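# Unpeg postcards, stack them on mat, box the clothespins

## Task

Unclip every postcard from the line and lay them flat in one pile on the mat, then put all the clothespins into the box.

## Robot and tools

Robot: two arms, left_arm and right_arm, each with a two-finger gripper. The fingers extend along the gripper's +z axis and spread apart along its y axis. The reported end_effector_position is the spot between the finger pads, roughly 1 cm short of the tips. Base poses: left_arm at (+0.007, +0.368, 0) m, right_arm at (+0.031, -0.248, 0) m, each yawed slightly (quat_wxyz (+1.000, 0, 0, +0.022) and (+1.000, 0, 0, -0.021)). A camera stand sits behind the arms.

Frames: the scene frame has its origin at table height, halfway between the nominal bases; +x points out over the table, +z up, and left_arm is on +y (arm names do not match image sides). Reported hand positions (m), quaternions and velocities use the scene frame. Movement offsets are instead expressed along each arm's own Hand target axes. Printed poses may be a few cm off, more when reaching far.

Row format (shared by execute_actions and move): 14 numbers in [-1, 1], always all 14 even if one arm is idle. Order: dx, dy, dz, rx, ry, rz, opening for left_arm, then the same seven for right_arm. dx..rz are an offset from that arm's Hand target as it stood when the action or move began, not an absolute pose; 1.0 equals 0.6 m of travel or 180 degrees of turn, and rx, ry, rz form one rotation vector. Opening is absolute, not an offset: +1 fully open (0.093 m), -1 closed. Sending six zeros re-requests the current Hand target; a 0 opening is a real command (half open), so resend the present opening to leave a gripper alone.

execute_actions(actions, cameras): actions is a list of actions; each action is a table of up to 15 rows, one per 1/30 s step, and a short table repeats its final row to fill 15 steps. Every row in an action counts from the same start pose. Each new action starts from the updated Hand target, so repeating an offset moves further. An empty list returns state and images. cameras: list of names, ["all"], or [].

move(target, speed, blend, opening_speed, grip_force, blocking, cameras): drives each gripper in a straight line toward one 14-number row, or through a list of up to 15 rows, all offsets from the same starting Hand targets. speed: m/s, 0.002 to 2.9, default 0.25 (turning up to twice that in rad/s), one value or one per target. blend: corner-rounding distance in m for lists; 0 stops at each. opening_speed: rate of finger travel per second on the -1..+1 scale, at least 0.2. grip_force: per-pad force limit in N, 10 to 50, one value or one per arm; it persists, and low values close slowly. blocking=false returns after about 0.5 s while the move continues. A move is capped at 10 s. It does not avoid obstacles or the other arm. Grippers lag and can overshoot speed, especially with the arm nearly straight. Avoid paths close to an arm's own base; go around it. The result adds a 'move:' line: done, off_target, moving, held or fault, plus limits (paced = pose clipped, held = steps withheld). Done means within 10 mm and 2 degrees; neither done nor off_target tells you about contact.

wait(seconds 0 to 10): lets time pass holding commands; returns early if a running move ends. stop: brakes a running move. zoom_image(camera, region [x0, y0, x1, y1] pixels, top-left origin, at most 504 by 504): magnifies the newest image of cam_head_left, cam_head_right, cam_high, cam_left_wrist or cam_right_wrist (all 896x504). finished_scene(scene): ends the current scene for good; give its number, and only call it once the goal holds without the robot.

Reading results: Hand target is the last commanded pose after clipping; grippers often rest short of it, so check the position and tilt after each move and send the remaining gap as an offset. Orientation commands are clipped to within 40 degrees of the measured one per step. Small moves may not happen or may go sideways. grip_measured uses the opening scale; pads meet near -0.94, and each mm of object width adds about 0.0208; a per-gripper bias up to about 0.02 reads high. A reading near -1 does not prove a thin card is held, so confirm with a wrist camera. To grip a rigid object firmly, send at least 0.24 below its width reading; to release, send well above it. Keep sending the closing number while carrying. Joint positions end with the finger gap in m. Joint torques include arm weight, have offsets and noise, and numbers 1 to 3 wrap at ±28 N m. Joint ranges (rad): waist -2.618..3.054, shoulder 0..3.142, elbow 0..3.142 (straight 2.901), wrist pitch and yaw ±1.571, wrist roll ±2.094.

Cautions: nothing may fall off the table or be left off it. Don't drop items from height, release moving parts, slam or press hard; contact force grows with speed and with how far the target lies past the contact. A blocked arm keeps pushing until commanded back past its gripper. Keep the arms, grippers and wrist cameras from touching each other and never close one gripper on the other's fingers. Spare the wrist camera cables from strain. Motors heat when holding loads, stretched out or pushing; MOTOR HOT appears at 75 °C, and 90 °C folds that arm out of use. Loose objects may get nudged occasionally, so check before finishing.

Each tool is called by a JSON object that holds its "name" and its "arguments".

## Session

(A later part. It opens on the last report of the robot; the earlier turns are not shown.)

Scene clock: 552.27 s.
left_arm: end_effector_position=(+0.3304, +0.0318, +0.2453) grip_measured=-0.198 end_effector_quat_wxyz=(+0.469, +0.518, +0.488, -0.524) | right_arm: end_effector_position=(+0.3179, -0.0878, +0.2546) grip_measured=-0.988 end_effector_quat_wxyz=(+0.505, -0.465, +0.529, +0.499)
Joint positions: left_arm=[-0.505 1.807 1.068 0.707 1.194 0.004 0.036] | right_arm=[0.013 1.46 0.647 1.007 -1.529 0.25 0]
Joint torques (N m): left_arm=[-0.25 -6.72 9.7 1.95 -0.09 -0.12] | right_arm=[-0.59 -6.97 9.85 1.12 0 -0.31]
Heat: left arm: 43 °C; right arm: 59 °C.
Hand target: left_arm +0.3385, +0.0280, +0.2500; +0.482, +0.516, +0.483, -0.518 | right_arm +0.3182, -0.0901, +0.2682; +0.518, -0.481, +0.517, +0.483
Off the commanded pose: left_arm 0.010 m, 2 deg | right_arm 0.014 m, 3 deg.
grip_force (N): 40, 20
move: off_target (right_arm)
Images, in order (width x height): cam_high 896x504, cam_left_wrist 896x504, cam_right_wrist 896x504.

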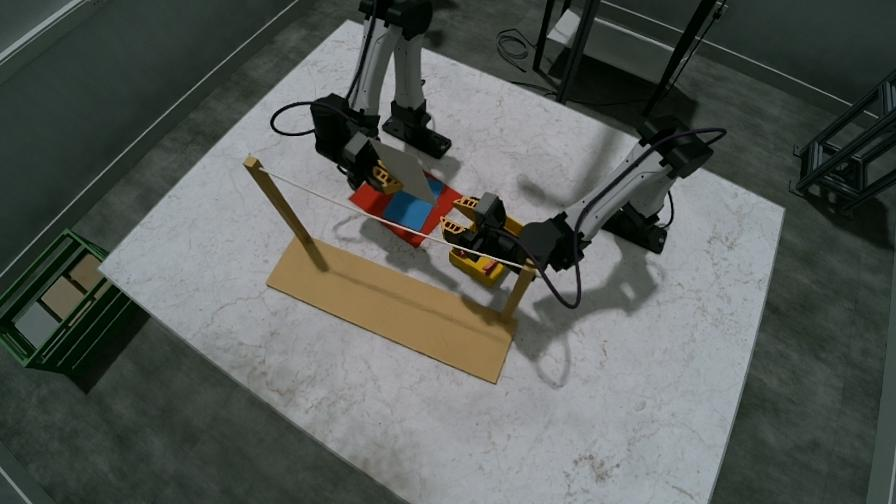

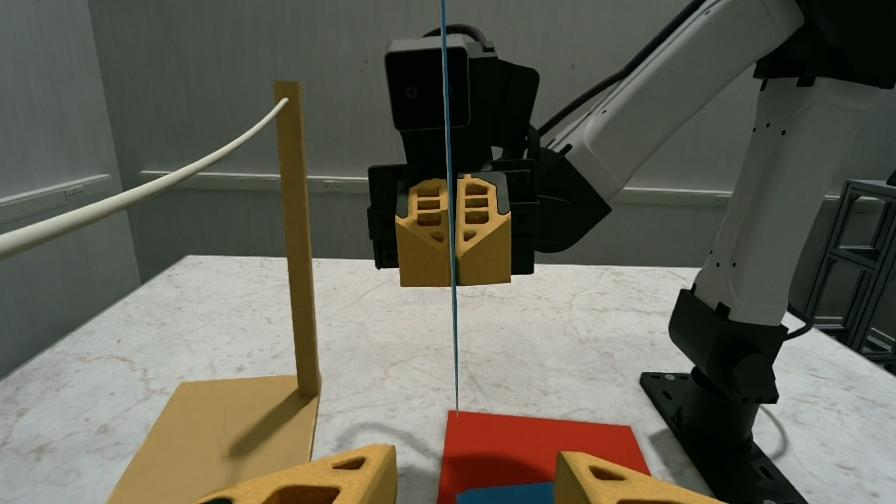

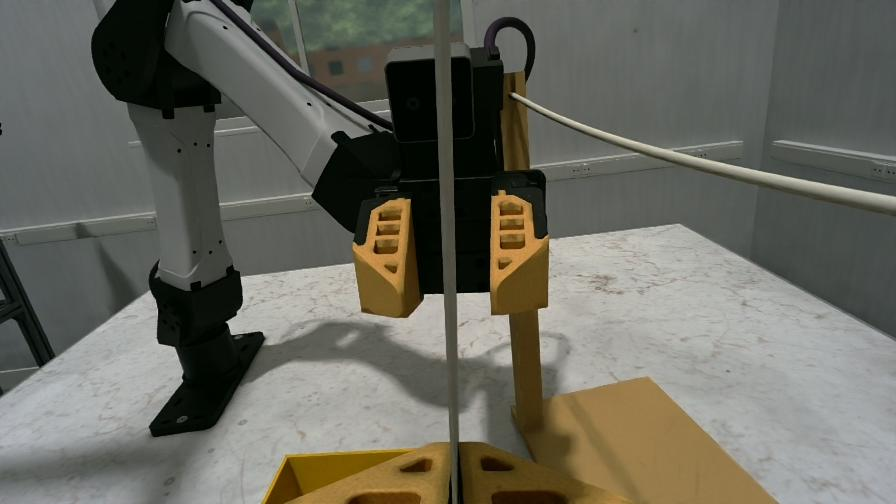

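{"name": "move", "arguments": {"target": [-0.0083,0.0116,0.0702,0,0,0,-0.2,0,0,0,0,0,0,-1], "speed": 0.06, "cameras": ["cam_left_wrist","cam_head_left"]}}

Scene clock: 566.90 s.
left_arm: end_effector_position=(+0.3354, -0.0102, +0.2569) grip_measured=-0.198 end_effector_quat_wxyz=(+0.482, +0.522, +0.475, -0.519) | right_arm: end_effector_position=(+0.3179, -0.0878, +0.2546) grip_measured=-0.988 end_effector_quat_wxyz=(+0.505, -0.465, +0.529, +0.499)
Joint positions: left_arm=[-0.594 1.881 1.193 0.697 1.106 0.002 0.036] | right_arm=[0.013 1.46 0.647 1.007 -1.529 0.25 0]
Joint torques (N m): left_arm=[-0.32 -7.46 9.59 1.68 -0.11 -0.12] | right_arm=[-0.61 -7.02 9.84 1.12 0.01 -0.32]
Heat: left arm: 45 °C; right arm: 59 °C.
Hand target: left_arm +0.3424, -0.0145, +0.2549; +0.481, +0.516, +0.483, -0.518 | right_arm +0.3182, -0.0901, +0.2682; +0.518, -0.481, +0.517, +0.483
Off the commanded pose: left_arm 0.009 m, 1 deg | right_arm 0.014 m, 3 deg.
grip_force (N): 40, 20
move: off_target (right_arm)
Images, in order (width x height): cam_head_left 896x504, cam_left_wrist 896x504.

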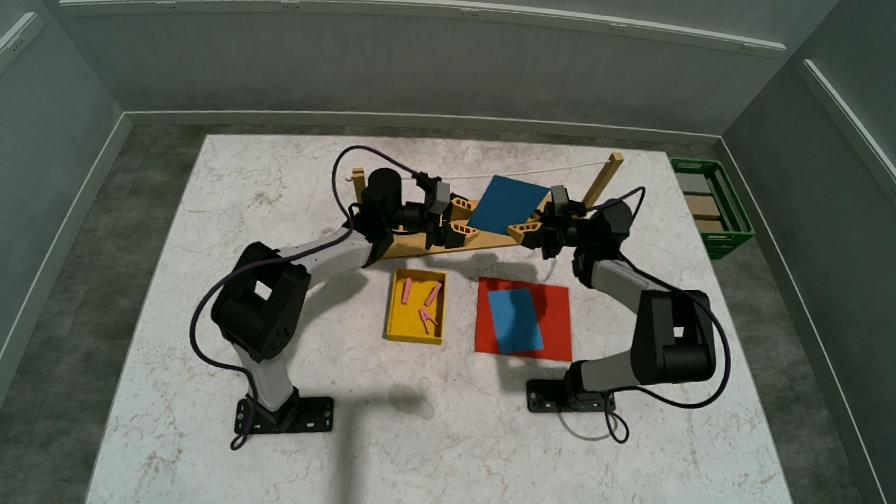

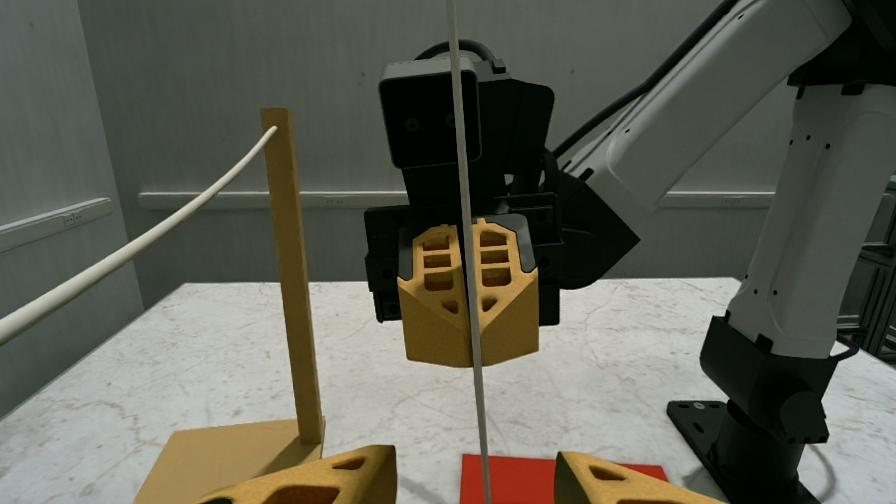

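{"name": "move", "arguments": {"target": [0,0.0012,0.0117,0,0,0,-0.2,0,0,0,0,0,0,-1], "speed": 0.05}}

{"name": "move", "arguments": {"target": [0,0,0,0,0,0,-1,0,0,0,0,0,0,-1], "speed": 0.05, "grip_force": [20,20], "cameras": ["cam_left_wrist"]}}

Scene clock: 574.37 s.
left_arm: end_effector_position=(+0.3366, -0.0165, +0.2569) grip_measured=-0.198 end_effector_quat_wxyz=(+0.482, +0.522, +0.475, -0.519) | right_arm: end_effector_position=(+0.3179, -0.0878, +0.2546) grip_measured=-0.988 end_effector_quat_wxyz=(+0.505, -0.465, +0.529, +0.499)
Joint positions: left_arm=[-0.606 1.895 1.212 0.692 1.092 0.002 0.036] | right_arm=[0.013 1.46 0.647 1.007 -1.529 0.25 0]
Joint torques (N m): left_arm=[-0.36 -7.6 9.52 1.66 -0.09 -0.11] | right_arm=[-0.62 -6.97 9.85 1.12 0 -0.31]
Heat: left arm: 45 °C; right arm: 60 °C.
Hand target: left_arm +0.3428, -0.0215, +0.2548; +0.481, +0.516, +0.483, -0.518 | right_arm +0.3182, -0.0901, +0.2682; +0.518, -0.481, +0.517, +0.483
Off the commanded pose: left_arm 0.008 m, 1 deg | right_arm 0.014 m, 3 deg.
grip_force (N): 40, 20
move: off_target (right_arm)

Scene clock: 577.93 s.
left_arm: end_effector_position=(+0.3373, -0.0177, +0.2567) grip_measured=-0.961 end_effector_quat_wxyz=(+0.480, +0.516, +0.481, -0.520) | right_arm: end_effector_position=(+0.3196, -0.0879, +0.2557) grip_measured=-0.988 end_effector_quat_wxyz=(+0.512, -0.469, +0.525, +0.492)
Joint positions: left_arm=[-0.609 1.895 1.212 0.691 1.08 -0.011 0] | right_arm=[0.013 1.46 0.652 1 -1.523 0.227 0]
Joint torques (N m): left_arm=[-0.23 -7.62 9.66 1.69 0 0.03] | right_arm=[-0.57 -7.2 9.52 1.09 -0.03 -0.11]
Heat: left arm: 46 °C; right arm: 60 °C.
Hand target: left_arm +0.3428, -0.0215, +0.2547; +0.481, +0.516, +0.483, -0.518 | right_arm +0.3182, -0.0901, +0.2682; +0.518, -0.481, +0.517, +0.483
Off the commanded pose: left_arm 0.007 m, 0 deg | right_arm 0.013 m, 2 deg.
grip_force (N): 20, 20
move: off_target (right_arm)
Images, in order (width x height): cam_left_wrist 896x504.

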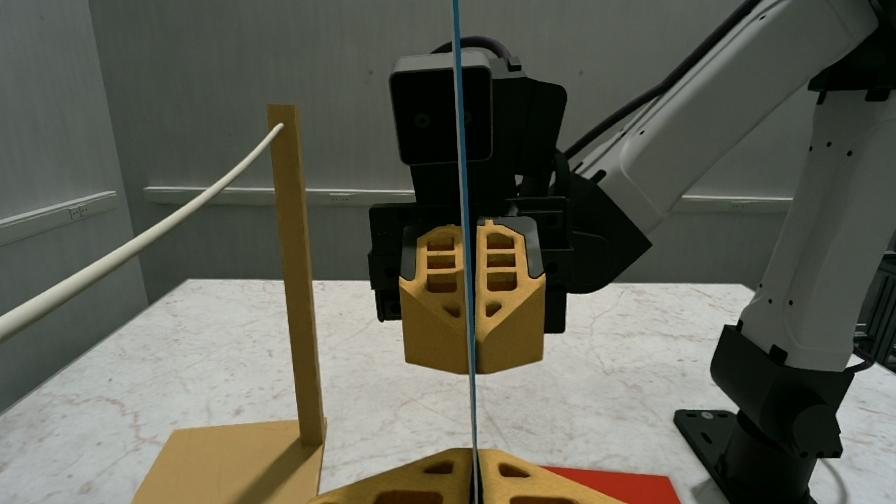

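{"name": "move", "arguments": {"target": [0,0,0,0,0,0,-1,0,0,0,0,0,0,-0.5], "speed": 0.05, "opening_speed": 0.4}}

{"name": "move", "arguments": {"target": [[0,0,0,0,0,0,-1,0,0,-0.17,0,0,0,-0.5],[0,0,0,0,0,0,-1,-0.033,0.1,-0.2,0.25,0,0,-0.5],[0,0,0,0,0,0,-1,-0.153,0.083,-0.483,0.353,0.351,-0.0125,-0.5]], "speed": [0.12,0.2,0.25], "blend": 0.03, "cameras": ["cam_head_left","cam_left_wrist"]}}

Scene clock: 582.70 s.
left_arm: end_effector_position=(+0.3375, -0.0177, +0.2567) grip_measured=-0.971 end_effector_quat_wxyz=(+0.481, +0.516, +0.482, -0.520) | right_arm: end_effector_position=(+0.3189, -0.0879, +0.2544) grip_measured=-0.502 end_effector_quat_wxyz=(+0.507, -0.467, +0.527, +0.496)
Joint positions: left_arm=[-0.609 1.895 1.212 0.691 1.079 -0.012 0] | right_arm=[0.013 1.46 0.652 0.986 -1.528 0.227 0.021]
Joint torques (N m): left_arm=[-0.21 -7.6 9.61 1.69 0.04 0.03] | right_arm=[-0.61 -7.39 9.59 1.11 -0.01 -0.24]
Heat: left arm: 46 °C; right arm: 60 °C.
Hand target: left_arm +0.3427, -0.0215, +0.2548; +0.482, +0.516, +0.483, -0.518 | right_arm +0.3182, -0.0901, +0.2682; +0.518, -0.481, +0.518, +0.483
Off the commanded pose: left_arm 0.007 m, 0 deg | right_arm 0.014 m, 3 deg.
grip_force (N): 20, 20
move: off_target (right_arm)

Scene clock: 588.70 s.
left_arm: end_effector_position=(+0.3375, -0.0177, +0.2567) grip_measured=-0.971 end_effector_quat_wxyz=(+0.481, +0.516, +0.482, -0.520) | right_arm: end_effector_position=(+0.2484, -0.3739, +0.3518) grip_measured=-0.502 end_effector_quat_wxyz=(+0.701, -0.306, +0.637, -0.096)
Joint positions: left_arm=[-0.609 1.895 1.212 0.691 1.079 -0.012 0] | right_arm=[-1.216 0.952 0.686 0.675 -1.569 -0.173 0.021]
Joint torques (N m): left_arm=[-0.25 -7.61 9.66 1.69 0.04 0.03] | right_arm=[-0.57 -0.42 10.47 1.12 0.15 -0.3]
Heat: left arm: 47 °C; right arm: 60 °C.
Hand target: left_arm +0.3427, -0.0215, +0.2548; +0.482, +0.516, +0.483, -0.518 | right_arm +0.2478, -0.3758, +0.3594; +0.420, -0.331, +0.831, -0.155
Off the commanded pose: left_arm 0.007 m, 0 deg | right_arm 0.008 m, 48 deg; orientation clipped.
joint sent to its limit (right arm) — joint 5 (wrist yaw), lower limit. The joint targets are off in orientation, not in position.
grip_force (N): 20, 20
move: off_target (right_arm); limits=paced
Images, in order (width x height): cam_head_left 896x504, cam_left_wrist 896x504.

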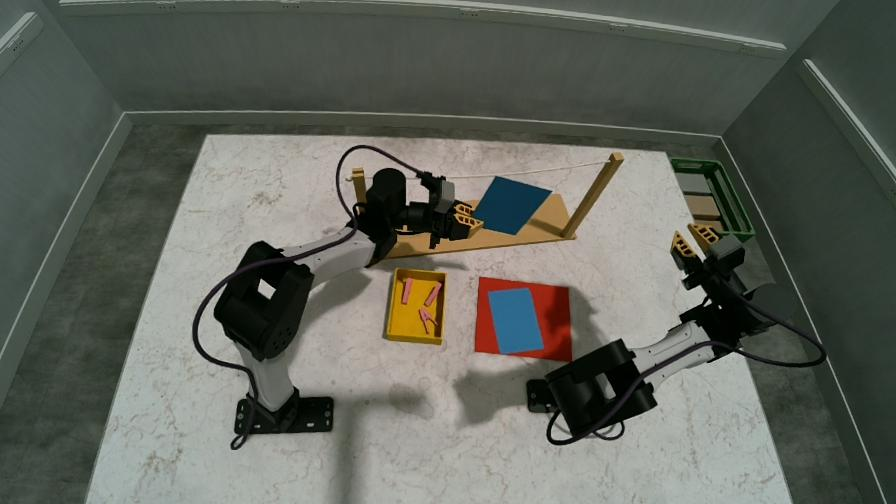

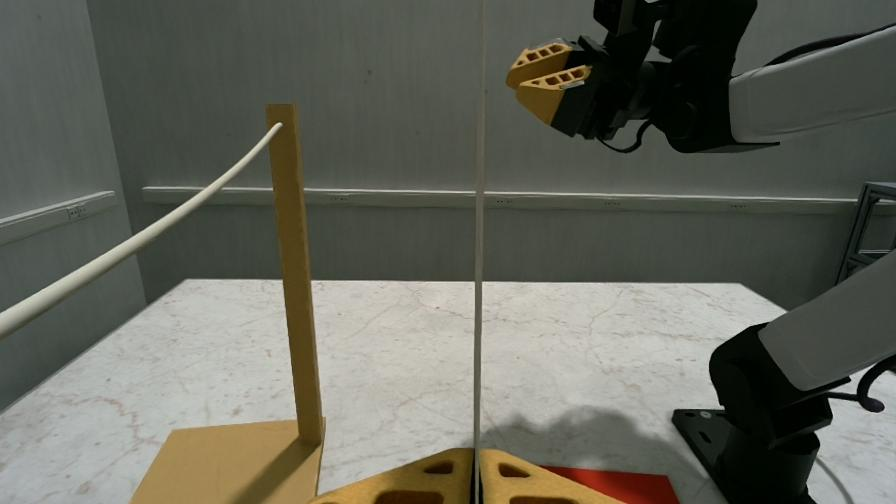

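{"name": "move", "arguments": {"target": [[-0.0253,-0.1792,0.010,0,0,0,-1,0,0,0,0.0549,-0.2146,0.0162,-0.5],[-0.0087,-0.2208,0.013,-0.1653,0.0531,-0.505,-1,0,0,0,0.0549,-0.2146,0.0162,-0.5]], "speed": [0.12,0.3], "blend": 0.02, "cameras": ["cam_head_left","cam_left_wrist"]}}

Scene clock: 605.10 s.
left_arm: end_effector_position=(+0.2075, -0.0184, +0.2521) grip_measured=-0.972 end_effector_quat_wxyz=(+0.034, -0.062, +0.843, -0.534) | right_arm: end_effector_position=(+0.2484, -0.3739, +0.3518) grip_measured=-0.502 end_effector_quat_wxyz=(+0.701, -0.302, +0.639, -0.092)
Joint positions: left_arm=[-0.962 1.416 1.118 -0.201 0.462 -1.342 0] | right_arm=[-1.216 0.952 0.686 0.676 -1.569 -0.161 0.021]
Joint torques (N m): left_arm=[-0.5 -5.72 10.62 1.95 0.02 -0.1] | right_arm=[-0.39 -0.46 10.71 1 0.15 -0.04]
Heat: left arm: 47 °C; right arm: 61 °C.
Hand target: left_arm +0.2099, -0.0202, +0.2605; +0.041, -0.067, +0.841, -0.535 | right_arm +0.2478, -0.3758, +0.3594; +0.701, -0.306, +0.637, -0.096
Off the commanded pose: left_arm 0.009 m, 1 deg | right_arm 0.008 m, 1 deg.
grip_force (N): 20, 20
move: done
Images, in order (width x height): cam_head_left 896x504, cam_left_wrist 896x504.

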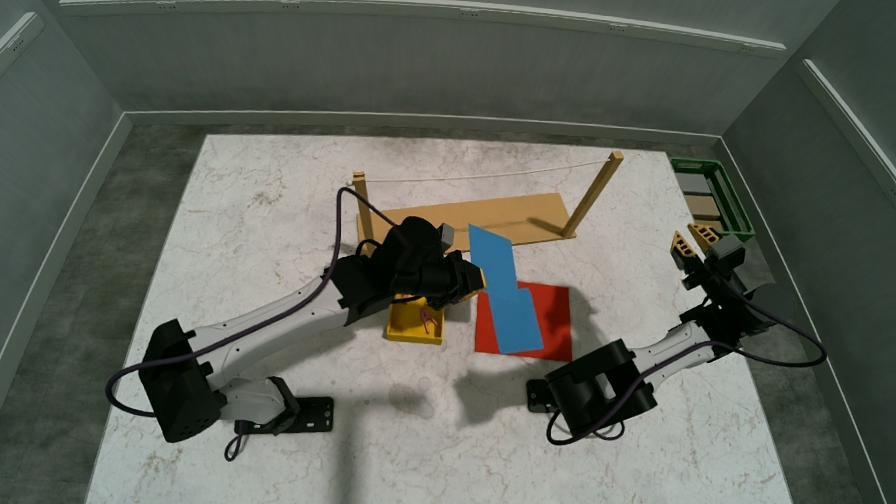

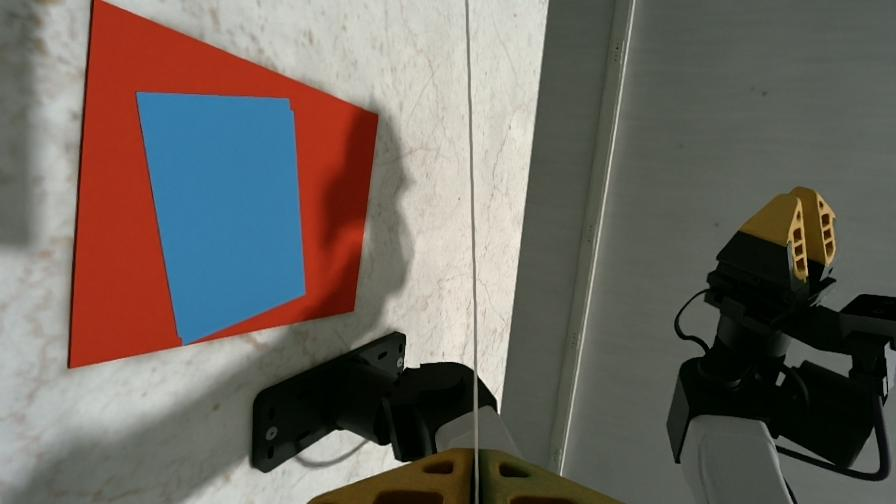

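{"name": "move", "arguments": {"target": [0.0568,0.1440,0.2057,0,0,0,-1,0,0,0,0,0,0,-0.5], "speed": 0.12, "cameras": ["cam_head_left","cam_left_wrist"]}}

{"name": "zoom_image", "arguments": {"camera": "cam_head_left", "region": [440, 240, 600, 370]}}

Scene clock: 612.20 s.
left_arm: end_effector_position=(+0.1844, -0.0986, +0.1344) grip_measured=-0.972 end_effector_quat_wxyz=(+0.033, -0.060, +0.842, -0.535) | right_arm: end_effector_position=(+0.2484, -0.3739, +0.3518) grip_measured=-0.502 end_effector_quat_wxyz=(+0.701, -0.302, +0.639, -0.092)
Joint positions: left_arm=[-1.152 1.769 0.971 0.338 0.298 -1.435 0] | right_arm=[-1.216 0.952 0.686 0.676 -1.569 -0.161 0.021]
Joint torques (N m): left_arm=[-0.31 -7.01 7.13 2.35 -0.07 -0.1] | right_arm=[-0.44 -0.46 10.7 1 0.16 -0.05]
Heat: left arm: 48 °C; right arm: 62 °C.
Hand target: left_arm +0.1877, -0.0998, +0.1300; +0.041, -0.067, +0.841, -0.535 | right_arm +0.2478, -0.3758, +0.3594; +0.701, -0.306, +0.637, -0.096
Off the commanded pose: left_arm 0.006 m, 1 deg | right_arm 0.008 m, 1 deg.
grip_force (N): 20, 20
move: done
Images, in order (width x height): cam_head_left 896x504, cam_left_wrist 896x504.

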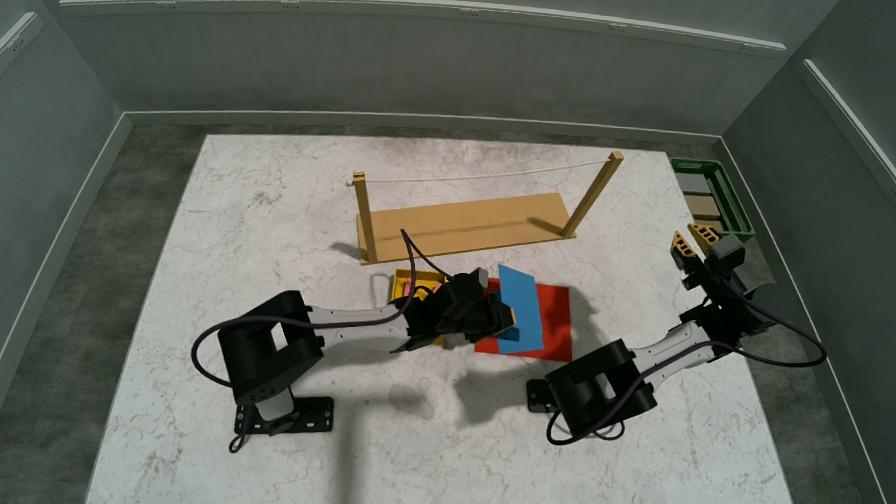

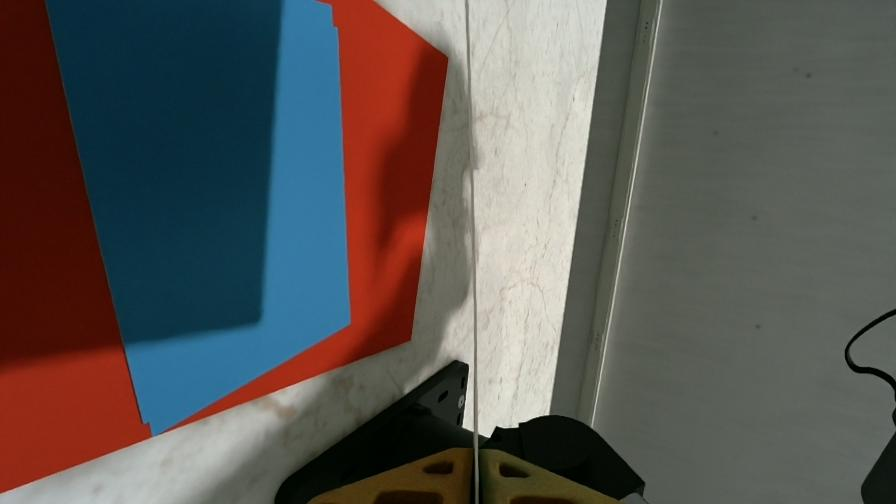

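Scaled by 3.150 from the camera's 896x504 image, which has a finer 1280x720 frame.

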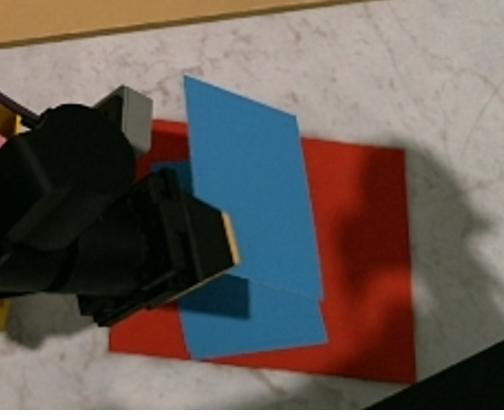

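{"name": "move", "arguments": {"target": [0.0154,0.0963,0.0855,0,0,0,-1,0,0,0,0,0,0,-0.5], "speed": 0.08, "cameras": ["cam_head_left","cam_left_wrist"]}}

{"name": "zoom_image", "arguments": {"camera": "cam_head_left", "region": [440, 240, 600, 370]}}

Scene clock: 618.03 s.
left_arm: end_effector_position=(+0.1798, -0.1222, +0.0608) grip_measured=-0.972 end_effector_quat_wxyz=(+0.033, -0.061, +0.842, -0.535) | right_arm: end_effector_position=(+0.2484, -0.3739, +0.3518) grip_measured=-0.502 end_effector_quat_wxyz=(+0.701, -0.302, +0.639, -0.092)
Joint positions: left_arm=[-1.192 2.021 0.95 0.616 0.261 -1.455 0] | right_arm=[-1.216 0.952 0.686 0.676 -1.569 -0.161 0.021]
Joint torques (N m): left_arm=[-0.47 -7.97 6.3 2.29 -0.09 -0.06] | right_arm=[-0.44 -0.44 10.74 1 0.16 -0.05]
Heat: left arm: 48 °C; right arm: 62 °C.
Hand target: left_arm +0.1818, -0.1231, +0.0561; +0.041, -0.067, +0.841, -0.535 | right_arm +0.2478, -0.3758, +0.3594; +0.701, -0.306, +0.637, -0.096
Off the commanded pose: left_arm 0.005 m, 1 deg | right_arm 0.008 m, 1 deg.
grip_force (N): 20, 20
move: done
Images, in order (width x height): cam_head_left 896x504, cam_left_wrist 896x504.

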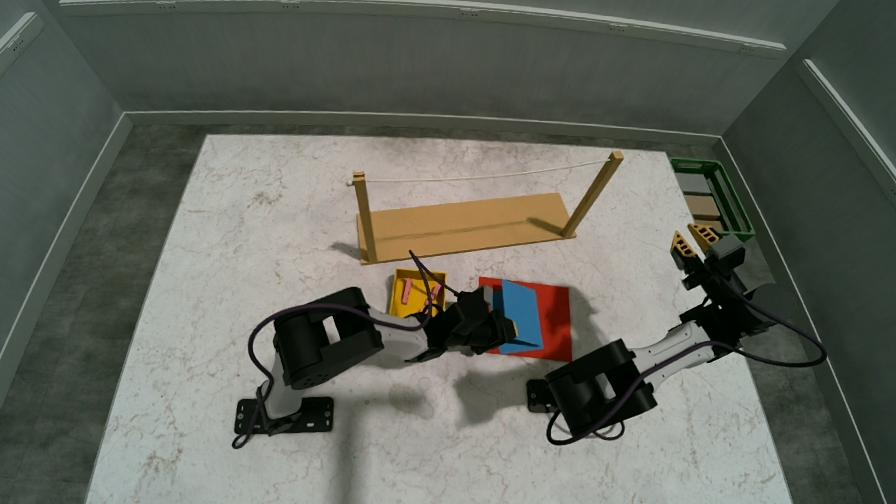

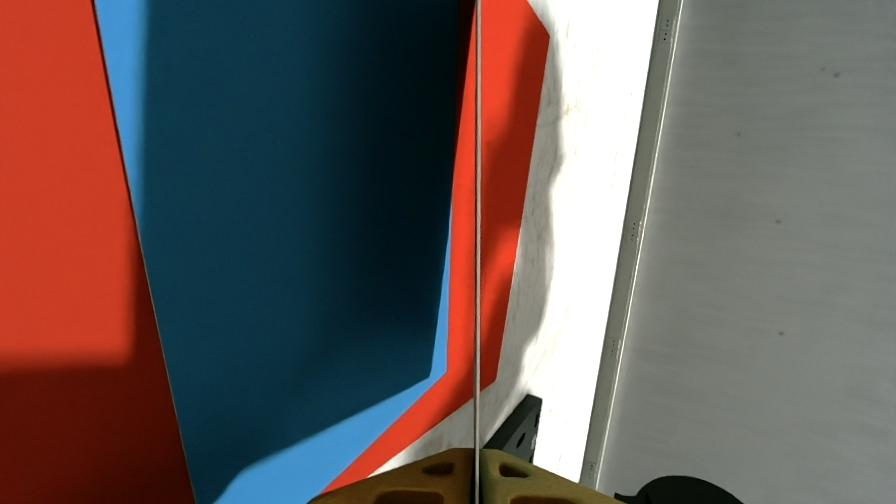

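Scaled by 3.150 from the camera's 896x504 image, which has a finer 1280x720 frame.

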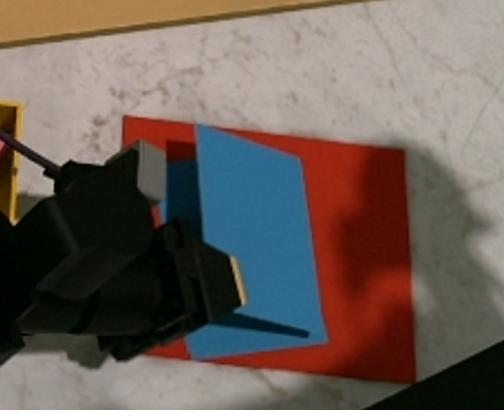

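{"name": "move", "arguments": {"target": [-0.0220,-0.006,-0.003,0,0,0,-1,0,0,0,0,0,0,-0.5], "speed": 0.06, "cameras": ["cam_head_left","cam_left_wrist"]}}

{"name": "zoom_image", "arguments": {"camera": "cam_head_left", "region": [440, 240, 600, 370]}}

Scene clock: 629.10 s.
left_arm: end_effector_position=(+0.1928, -0.1175, +0.0609) grip_measured=-0.972 end_effector_quat_wxyz=(+0.040, -0.072, +0.841, -0.535) | right_arm: end_effector_position=(+0.2484, -0.3739, +0.3518) grip_measured=-0.502 end_effector_quat_wxyz=(+0.701, -0.302, +0.639, -0.092)
Joint positions: left_arm=[-1.165 2.021 0.95 0.616 0.261 -1.456 0] | right_arm=[-1.216 0.952 0.686 0.676 -1.569 -0.161 0.021]
Joint torques (N m): left_arm=[0.13 -8.16 8.03 2.1 0.21 0.09] | right_arm=[-0.42 -0.44 10.73 1 0.16 -0.04]
Heat: left arm: 46 °C; right arm: 63 °C.
Hand target: left_arm +0.1948, -0.1209, +0.0601; +0.041, -0.067, +0.841, -0.535 | right_arm +0.2478, -0.3758, +0.3594; +0.701, -0.306, +0.637, -0.096
Off the commanded pose: left_arm 0.004 m, 1 deg | right_arm 0.008 m, 1 deg.
grip_force (N): 20, 20
move: done
Images, in order (width x height): cam_head_left 896x504, cam_left_wrist 896x504.

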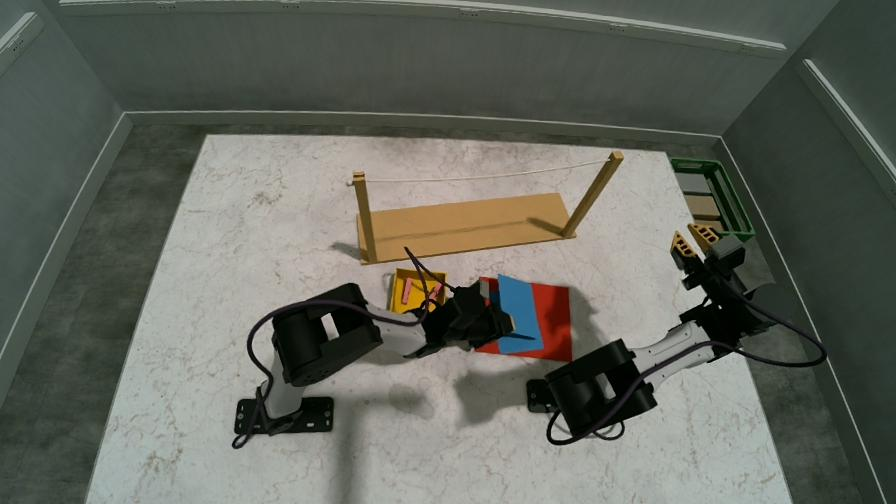

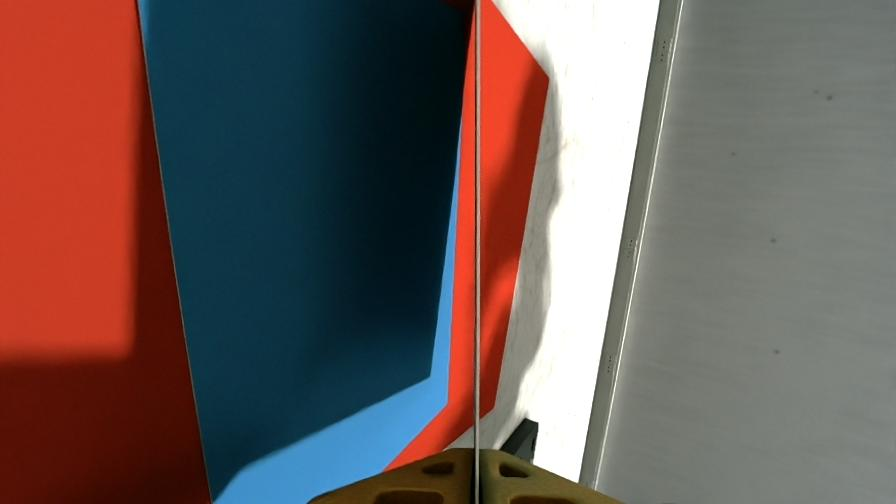

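Scaled by 3.150 from the camera's 896x504 image, which has a finer 1280x720 frame.

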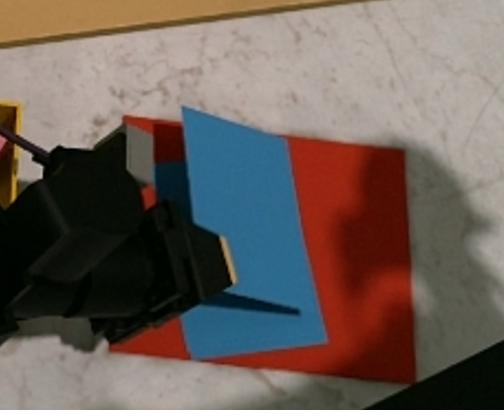

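{"name": "move", "arguments": {"target": [0.0092,-0.0065,0.0139,0,-0.0201,-0.0094,-1,0,0,0,0,0,0,-0.5], "speed": 0.06, "cameras": ["cam_head_left","cam_left_wrist"]}}

{"name": "zoom_image", "arguments": {"camera": "cam_head_left", "region": [440, 240, 600, 370]}}

Scene clock: 636.40 s.
left_arm: end_effector_position=(+0.1864, -0.1260, +0.0617) grip_measured=-0.972 end_effector_quat_wxyz=(+0.051, -0.089, +0.839, -0.534) | right_arm: end_effector_position=(+0.2484, -0.3739, +0.3518) grip_measured=-0.502 end_effector_quat_wxyz=(+0.701, -0.302, +0.639, -0.092)
Joint positions: left_arm=[-1.207 2.029 0.966 0.616 0.186 -1.492 0] | right_arm=[-1.216 0.952 0.686 0.676 -1.569 -0.161 0.021]
Joint torques (N m): left_arm=[-0.36 -7.77 8.4 2.17 -0.12 -0.05] | right_arm=[-0.44 -0.46 10.7 0.99 0.16 -0.04]
Heat: left arm: 46 °C; right arm: 63 °C.
Hand target: left_arm +0.1909, -0.1307, +0.0599; +0.059, -0.097, +0.838, -0.533 | right_arm +0.2478, -0.3758, +0.3594; +0.701, -0.306, +0.637, -0.096
Off the commanded pose: left_arm 0.007 m, 1 deg | right_arm 0.008 m, 1 deg.
grip_force (N): 20, 20
move: done
Images, in order (width x height): cam_head_left 896x504, cam_left_wrist 896x504.

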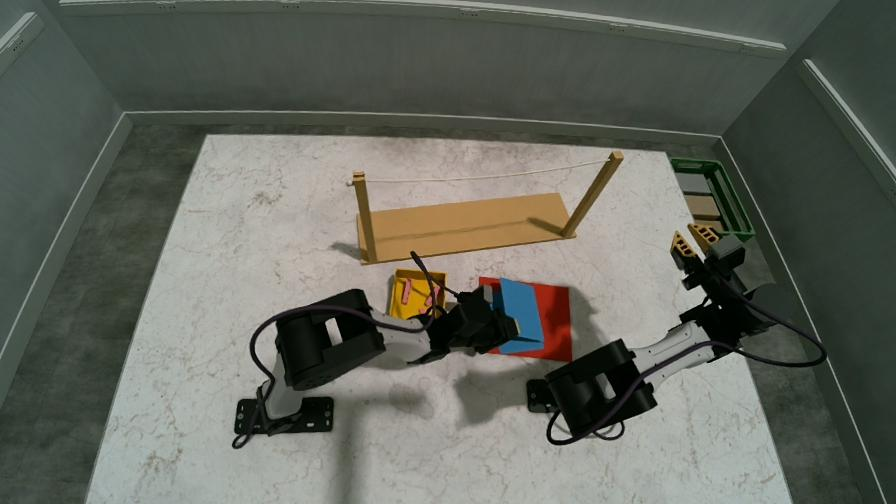

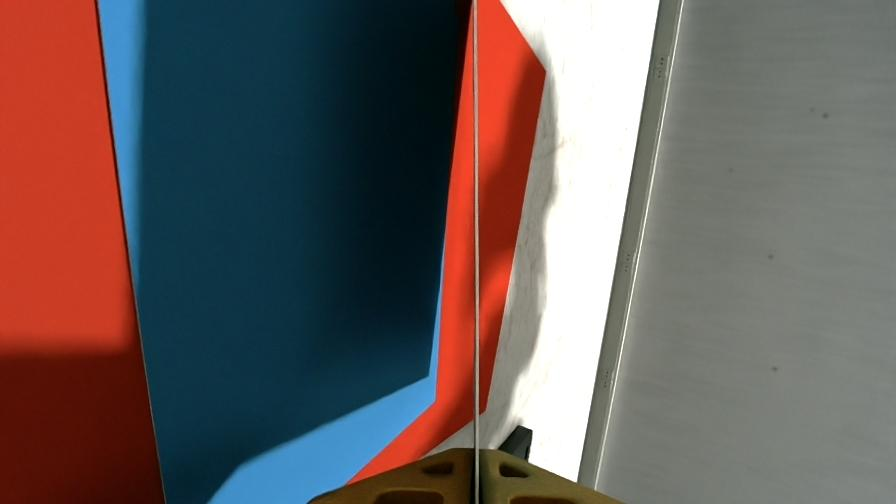

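Scaled by 3.150 from the camera's 896x504 image, which has a finer 1280x720 frame.

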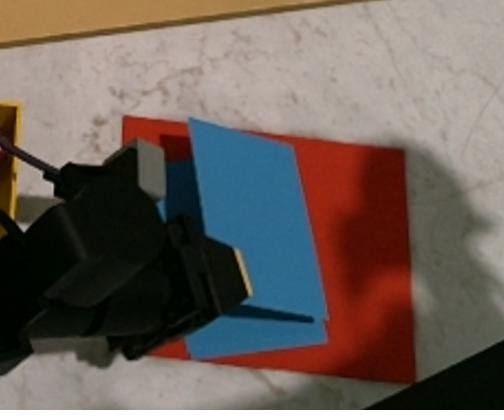

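{"name": "move", "arguments": {"target": [0,0,0,0,0,0,-0.6,0,0,0,0,0,0,-0.5], "speed": 0.05, "opening_speed": 0.3, "cameras": ["cam_head_left","cam_left_wrist"]}}

{"name": "move", "arguments": {"target": [[0,0.0183,-0.0513,0,0,0,-0.6,0,0,0,0,0,0,-0.5],[0,-0.1185,-0.14,0,0,0,-0.6,0,0,0,0,0,0,-0.5]], "speed": [0.05,0.12], "blend": [0.005,0], "cameras": ["cam_head_left","cam_left_wrist"]}}

Scene clock: 640.80 s.
left_arm: end_effector_position=(+0.1865, -0.1259, +0.0617) grip_measured=-0.603 end_effector_quat_wxyz=(+0.052, -0.090, +0.839, -0.534) | right_arm: end_effector_position=(+0.2484, -0.3739, +0.3518) grip_measured=-0.502 end_effector_quat_wxyz=(+0.701, -0.302, +0.639, -0.092)
Joint positions: left_arm=[-1.207 2.029 0.966 0.616 0.185 -1.493 0.016] | right_arm=[-1.216 0.952 0.686 0.676 -1.569 -0.161 0.021]
Joint torques (N m): left_arm=[-0.36 -7.8 8.43 2.16 -0.12 -0.08] | right_arm=[-0.46 -0.43 10.71 1 0.15 -0.05]
Heat: left arm: 47 °C; right arm: 63 °C.
Hand target: left_arm +0.1909, -0.1307, +0.0599; +0.059, -0.097, +0.838, -0.533 | right_arm +0.2478, -0.3758, +0.3594; +0.701, -0.306, +0.637, -0.096
Off the commanded pose: left_arm 0.007 m, 1 deg | right_arm 0.008 m, 1 deg.
grip_force (N): 20, 20
move: done
Images, in order (width x height): cam_head_left 896x504, cam_left_wrist 896x504.

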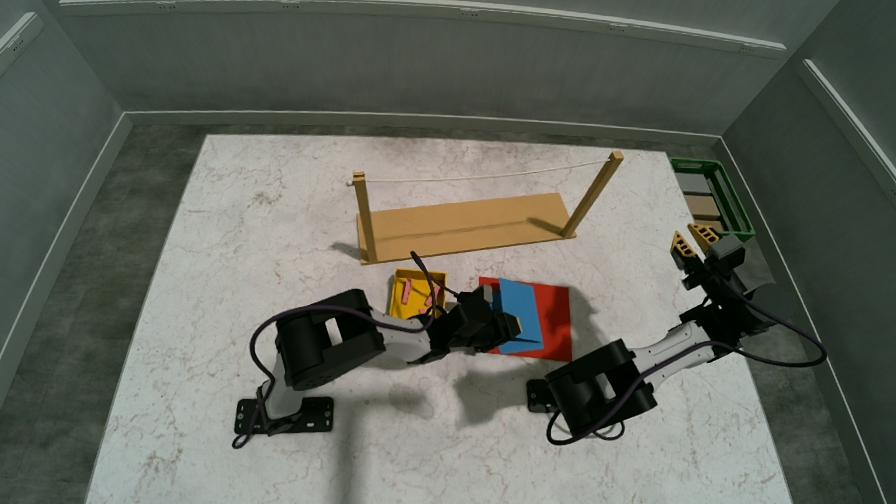

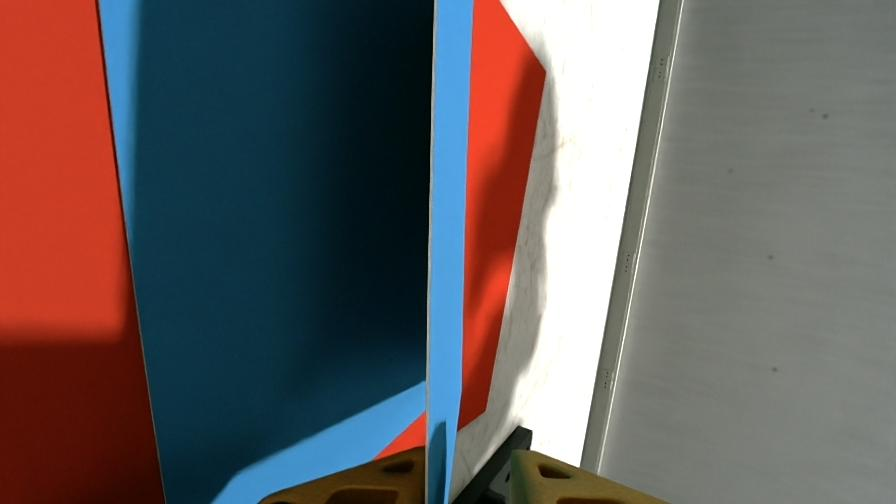

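Scene clock: 643.07 s.
left_arm: end_effector_position=(+0.1775, -0.0850, +0.1442) grip_measured=-0.603 end_effector_quat_wxyz=(+0.053, -0.099, +0.845, -0.523) | right_arm: end_effector_position=(+0.2484, -0.3739, +0.3518) grip_measured=-0.502 end_effector_quat_wxyz=(+0.701, -0.302, +0.639, -0.092)
Joint positions: left_arm=[-1.19 1.681 0.934 0.274 0.185 -1.493 0.016] | right_arm=[-1.216 0.952 0.686 0.676 -1.569 -0.161 0.021]
Joint torques (N m): left_arm=[0.31 -9.37 9.28 2.03 0.11 0.04] | right_arm=[-0.4 -0.42 10.71 1 0.15 -0.04]
Heat: left arm: 47 °C; right arm: 63 °C.
Hand target: left_arm +0.1809, -0.0859, +0.1601; +0.060, -0.097, +0.838, -0.533 | right_arm +0.2478, -0.3758, +0.3594; +0.701, -0.306, +0.637, -0.096
Off the commanded pose: left_arm 0.016 m, 2 deg | right_arm 0.008 m, 1 deg.
grip_force (N): 20, 20
move: off_target (left_arm)
Images, in order (width x height): cam_head_left 896x504, cam_left_wrist 896x504.

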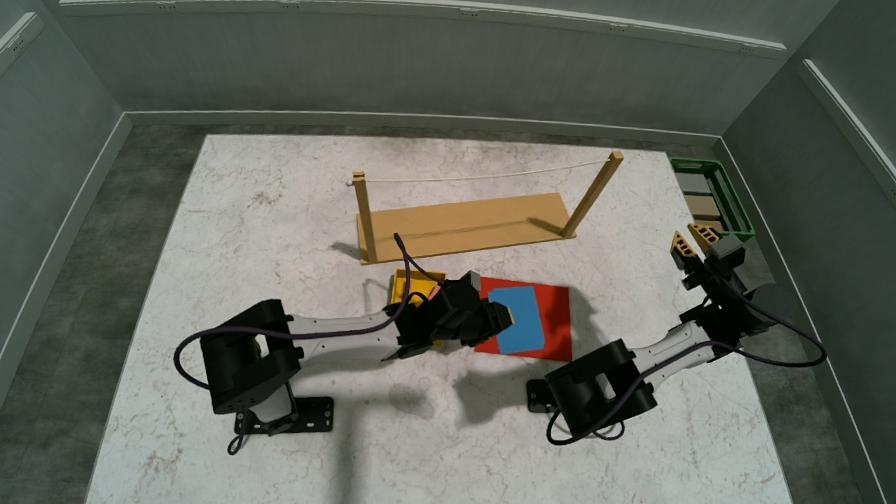

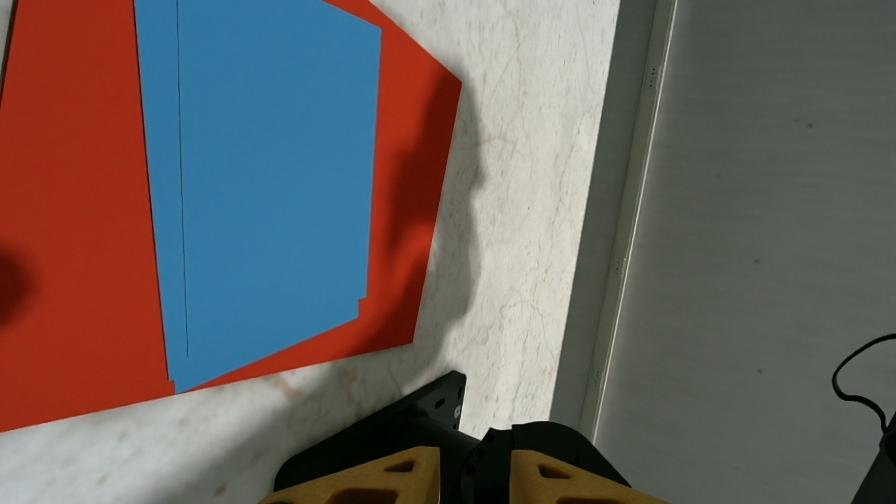

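{"name": "move", "arguments": {"target": [-0.061,-0.1155,-0.127,0,0,0,-0.6,0,0,0,0,0,0,-0.5], "speed": 0.2, "cameras": ["cam_head_left","cam_left_wrist","cam_high"]}}

{"name": "zoom_image", "arguments": {"camera": "cam_head_left", "region": [370, 240, 600, 380]}}

Scene clock: 647.33 s.
left_arm: end_effector_position=(+0.2084, -0.0394, +0.2428) grip_measured=-0.603 end_effector_quat_wxyz=(+0.055, -0.106, +0.842, -0.526) | right_arm: end_effector_position=(+0.2484, -0.3739, +0.3518) grip_measured=-0.502 end_effector_quat_wxyz=(+0.701, -0.302, +0.639, -0.092)
Joint positions: left_arm=[-1.044 1.465 1.126 -0.14 0.304 -1.437 0.016] | right_arm=[-1.216 0.952 0.686 0.676 -1.569 -0.161 0.021]
Joint torques (N m): left_arm=[0.06 -7.2 10.19 1.96 0.27 0.15] | right_arm=[-0.47 -0.4 10.73 0.99 0.16 -0.05]
Heat: left arm: 47 °C; right arm: 64 °C.
Hand target: left_arm +0.2079, -0.0390, +0.2549; +0.059, -0.097, +0.838, -0.533 | right_arm +0.2478, -0.3758, +0.3594; +0.701, -0.306, +0.637, -0.096
Off the commanded pose: left_arm 0.012 m, 2 deg | right_arm 0.008 m, 1 deg.
grip_force (N): 20, 20
move: off_target (left_arm)
Images, in order (width x height): cam_head_left 896x504, cam_high 896x504, cam_left_wrist 896x504.

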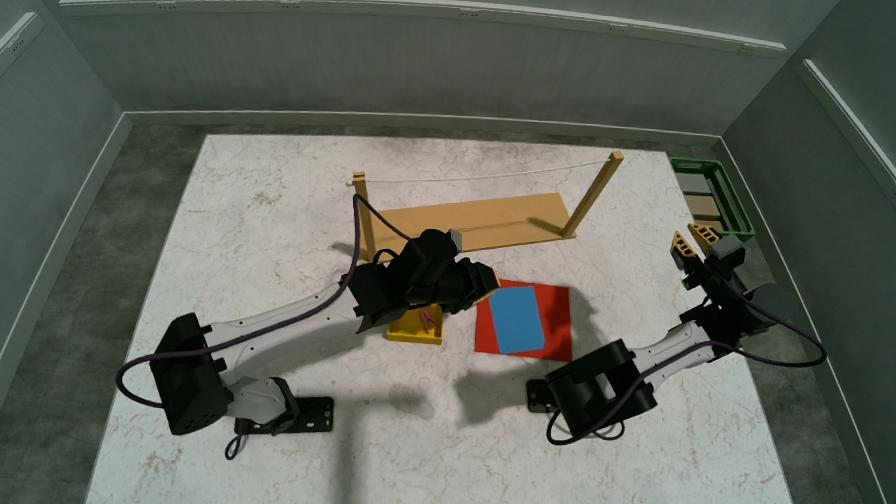

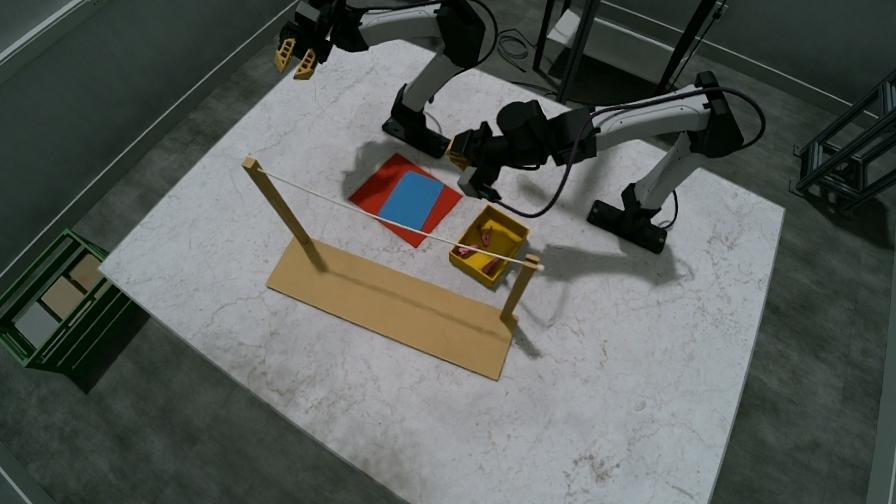

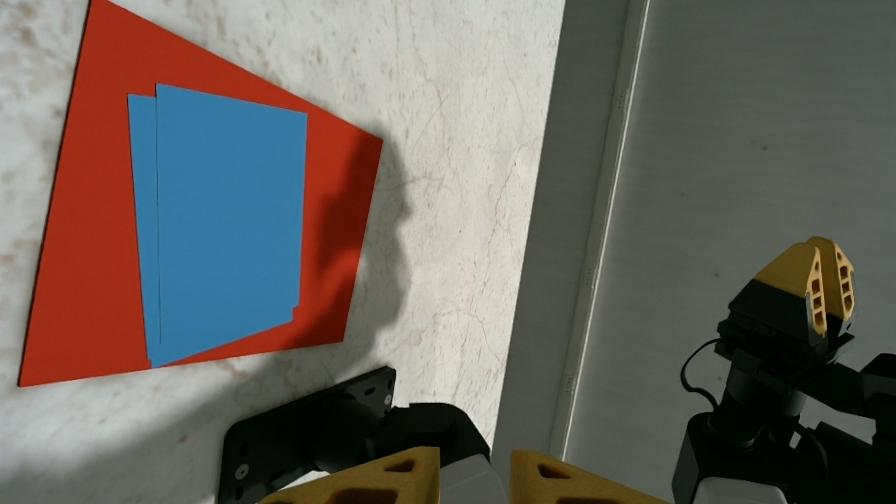

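Scaled by 2.191 from the camera's 896x504 image, which has a finer 1280x720 frame.

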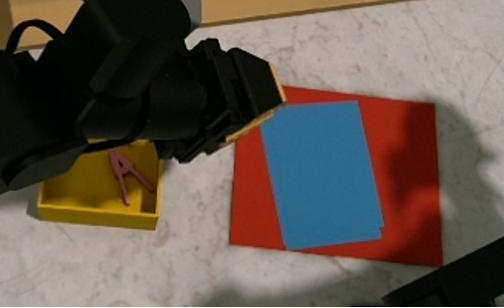

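{"name": "finished_scene", "arguments": {"scene": 2}}

The scene is finished: the task was done.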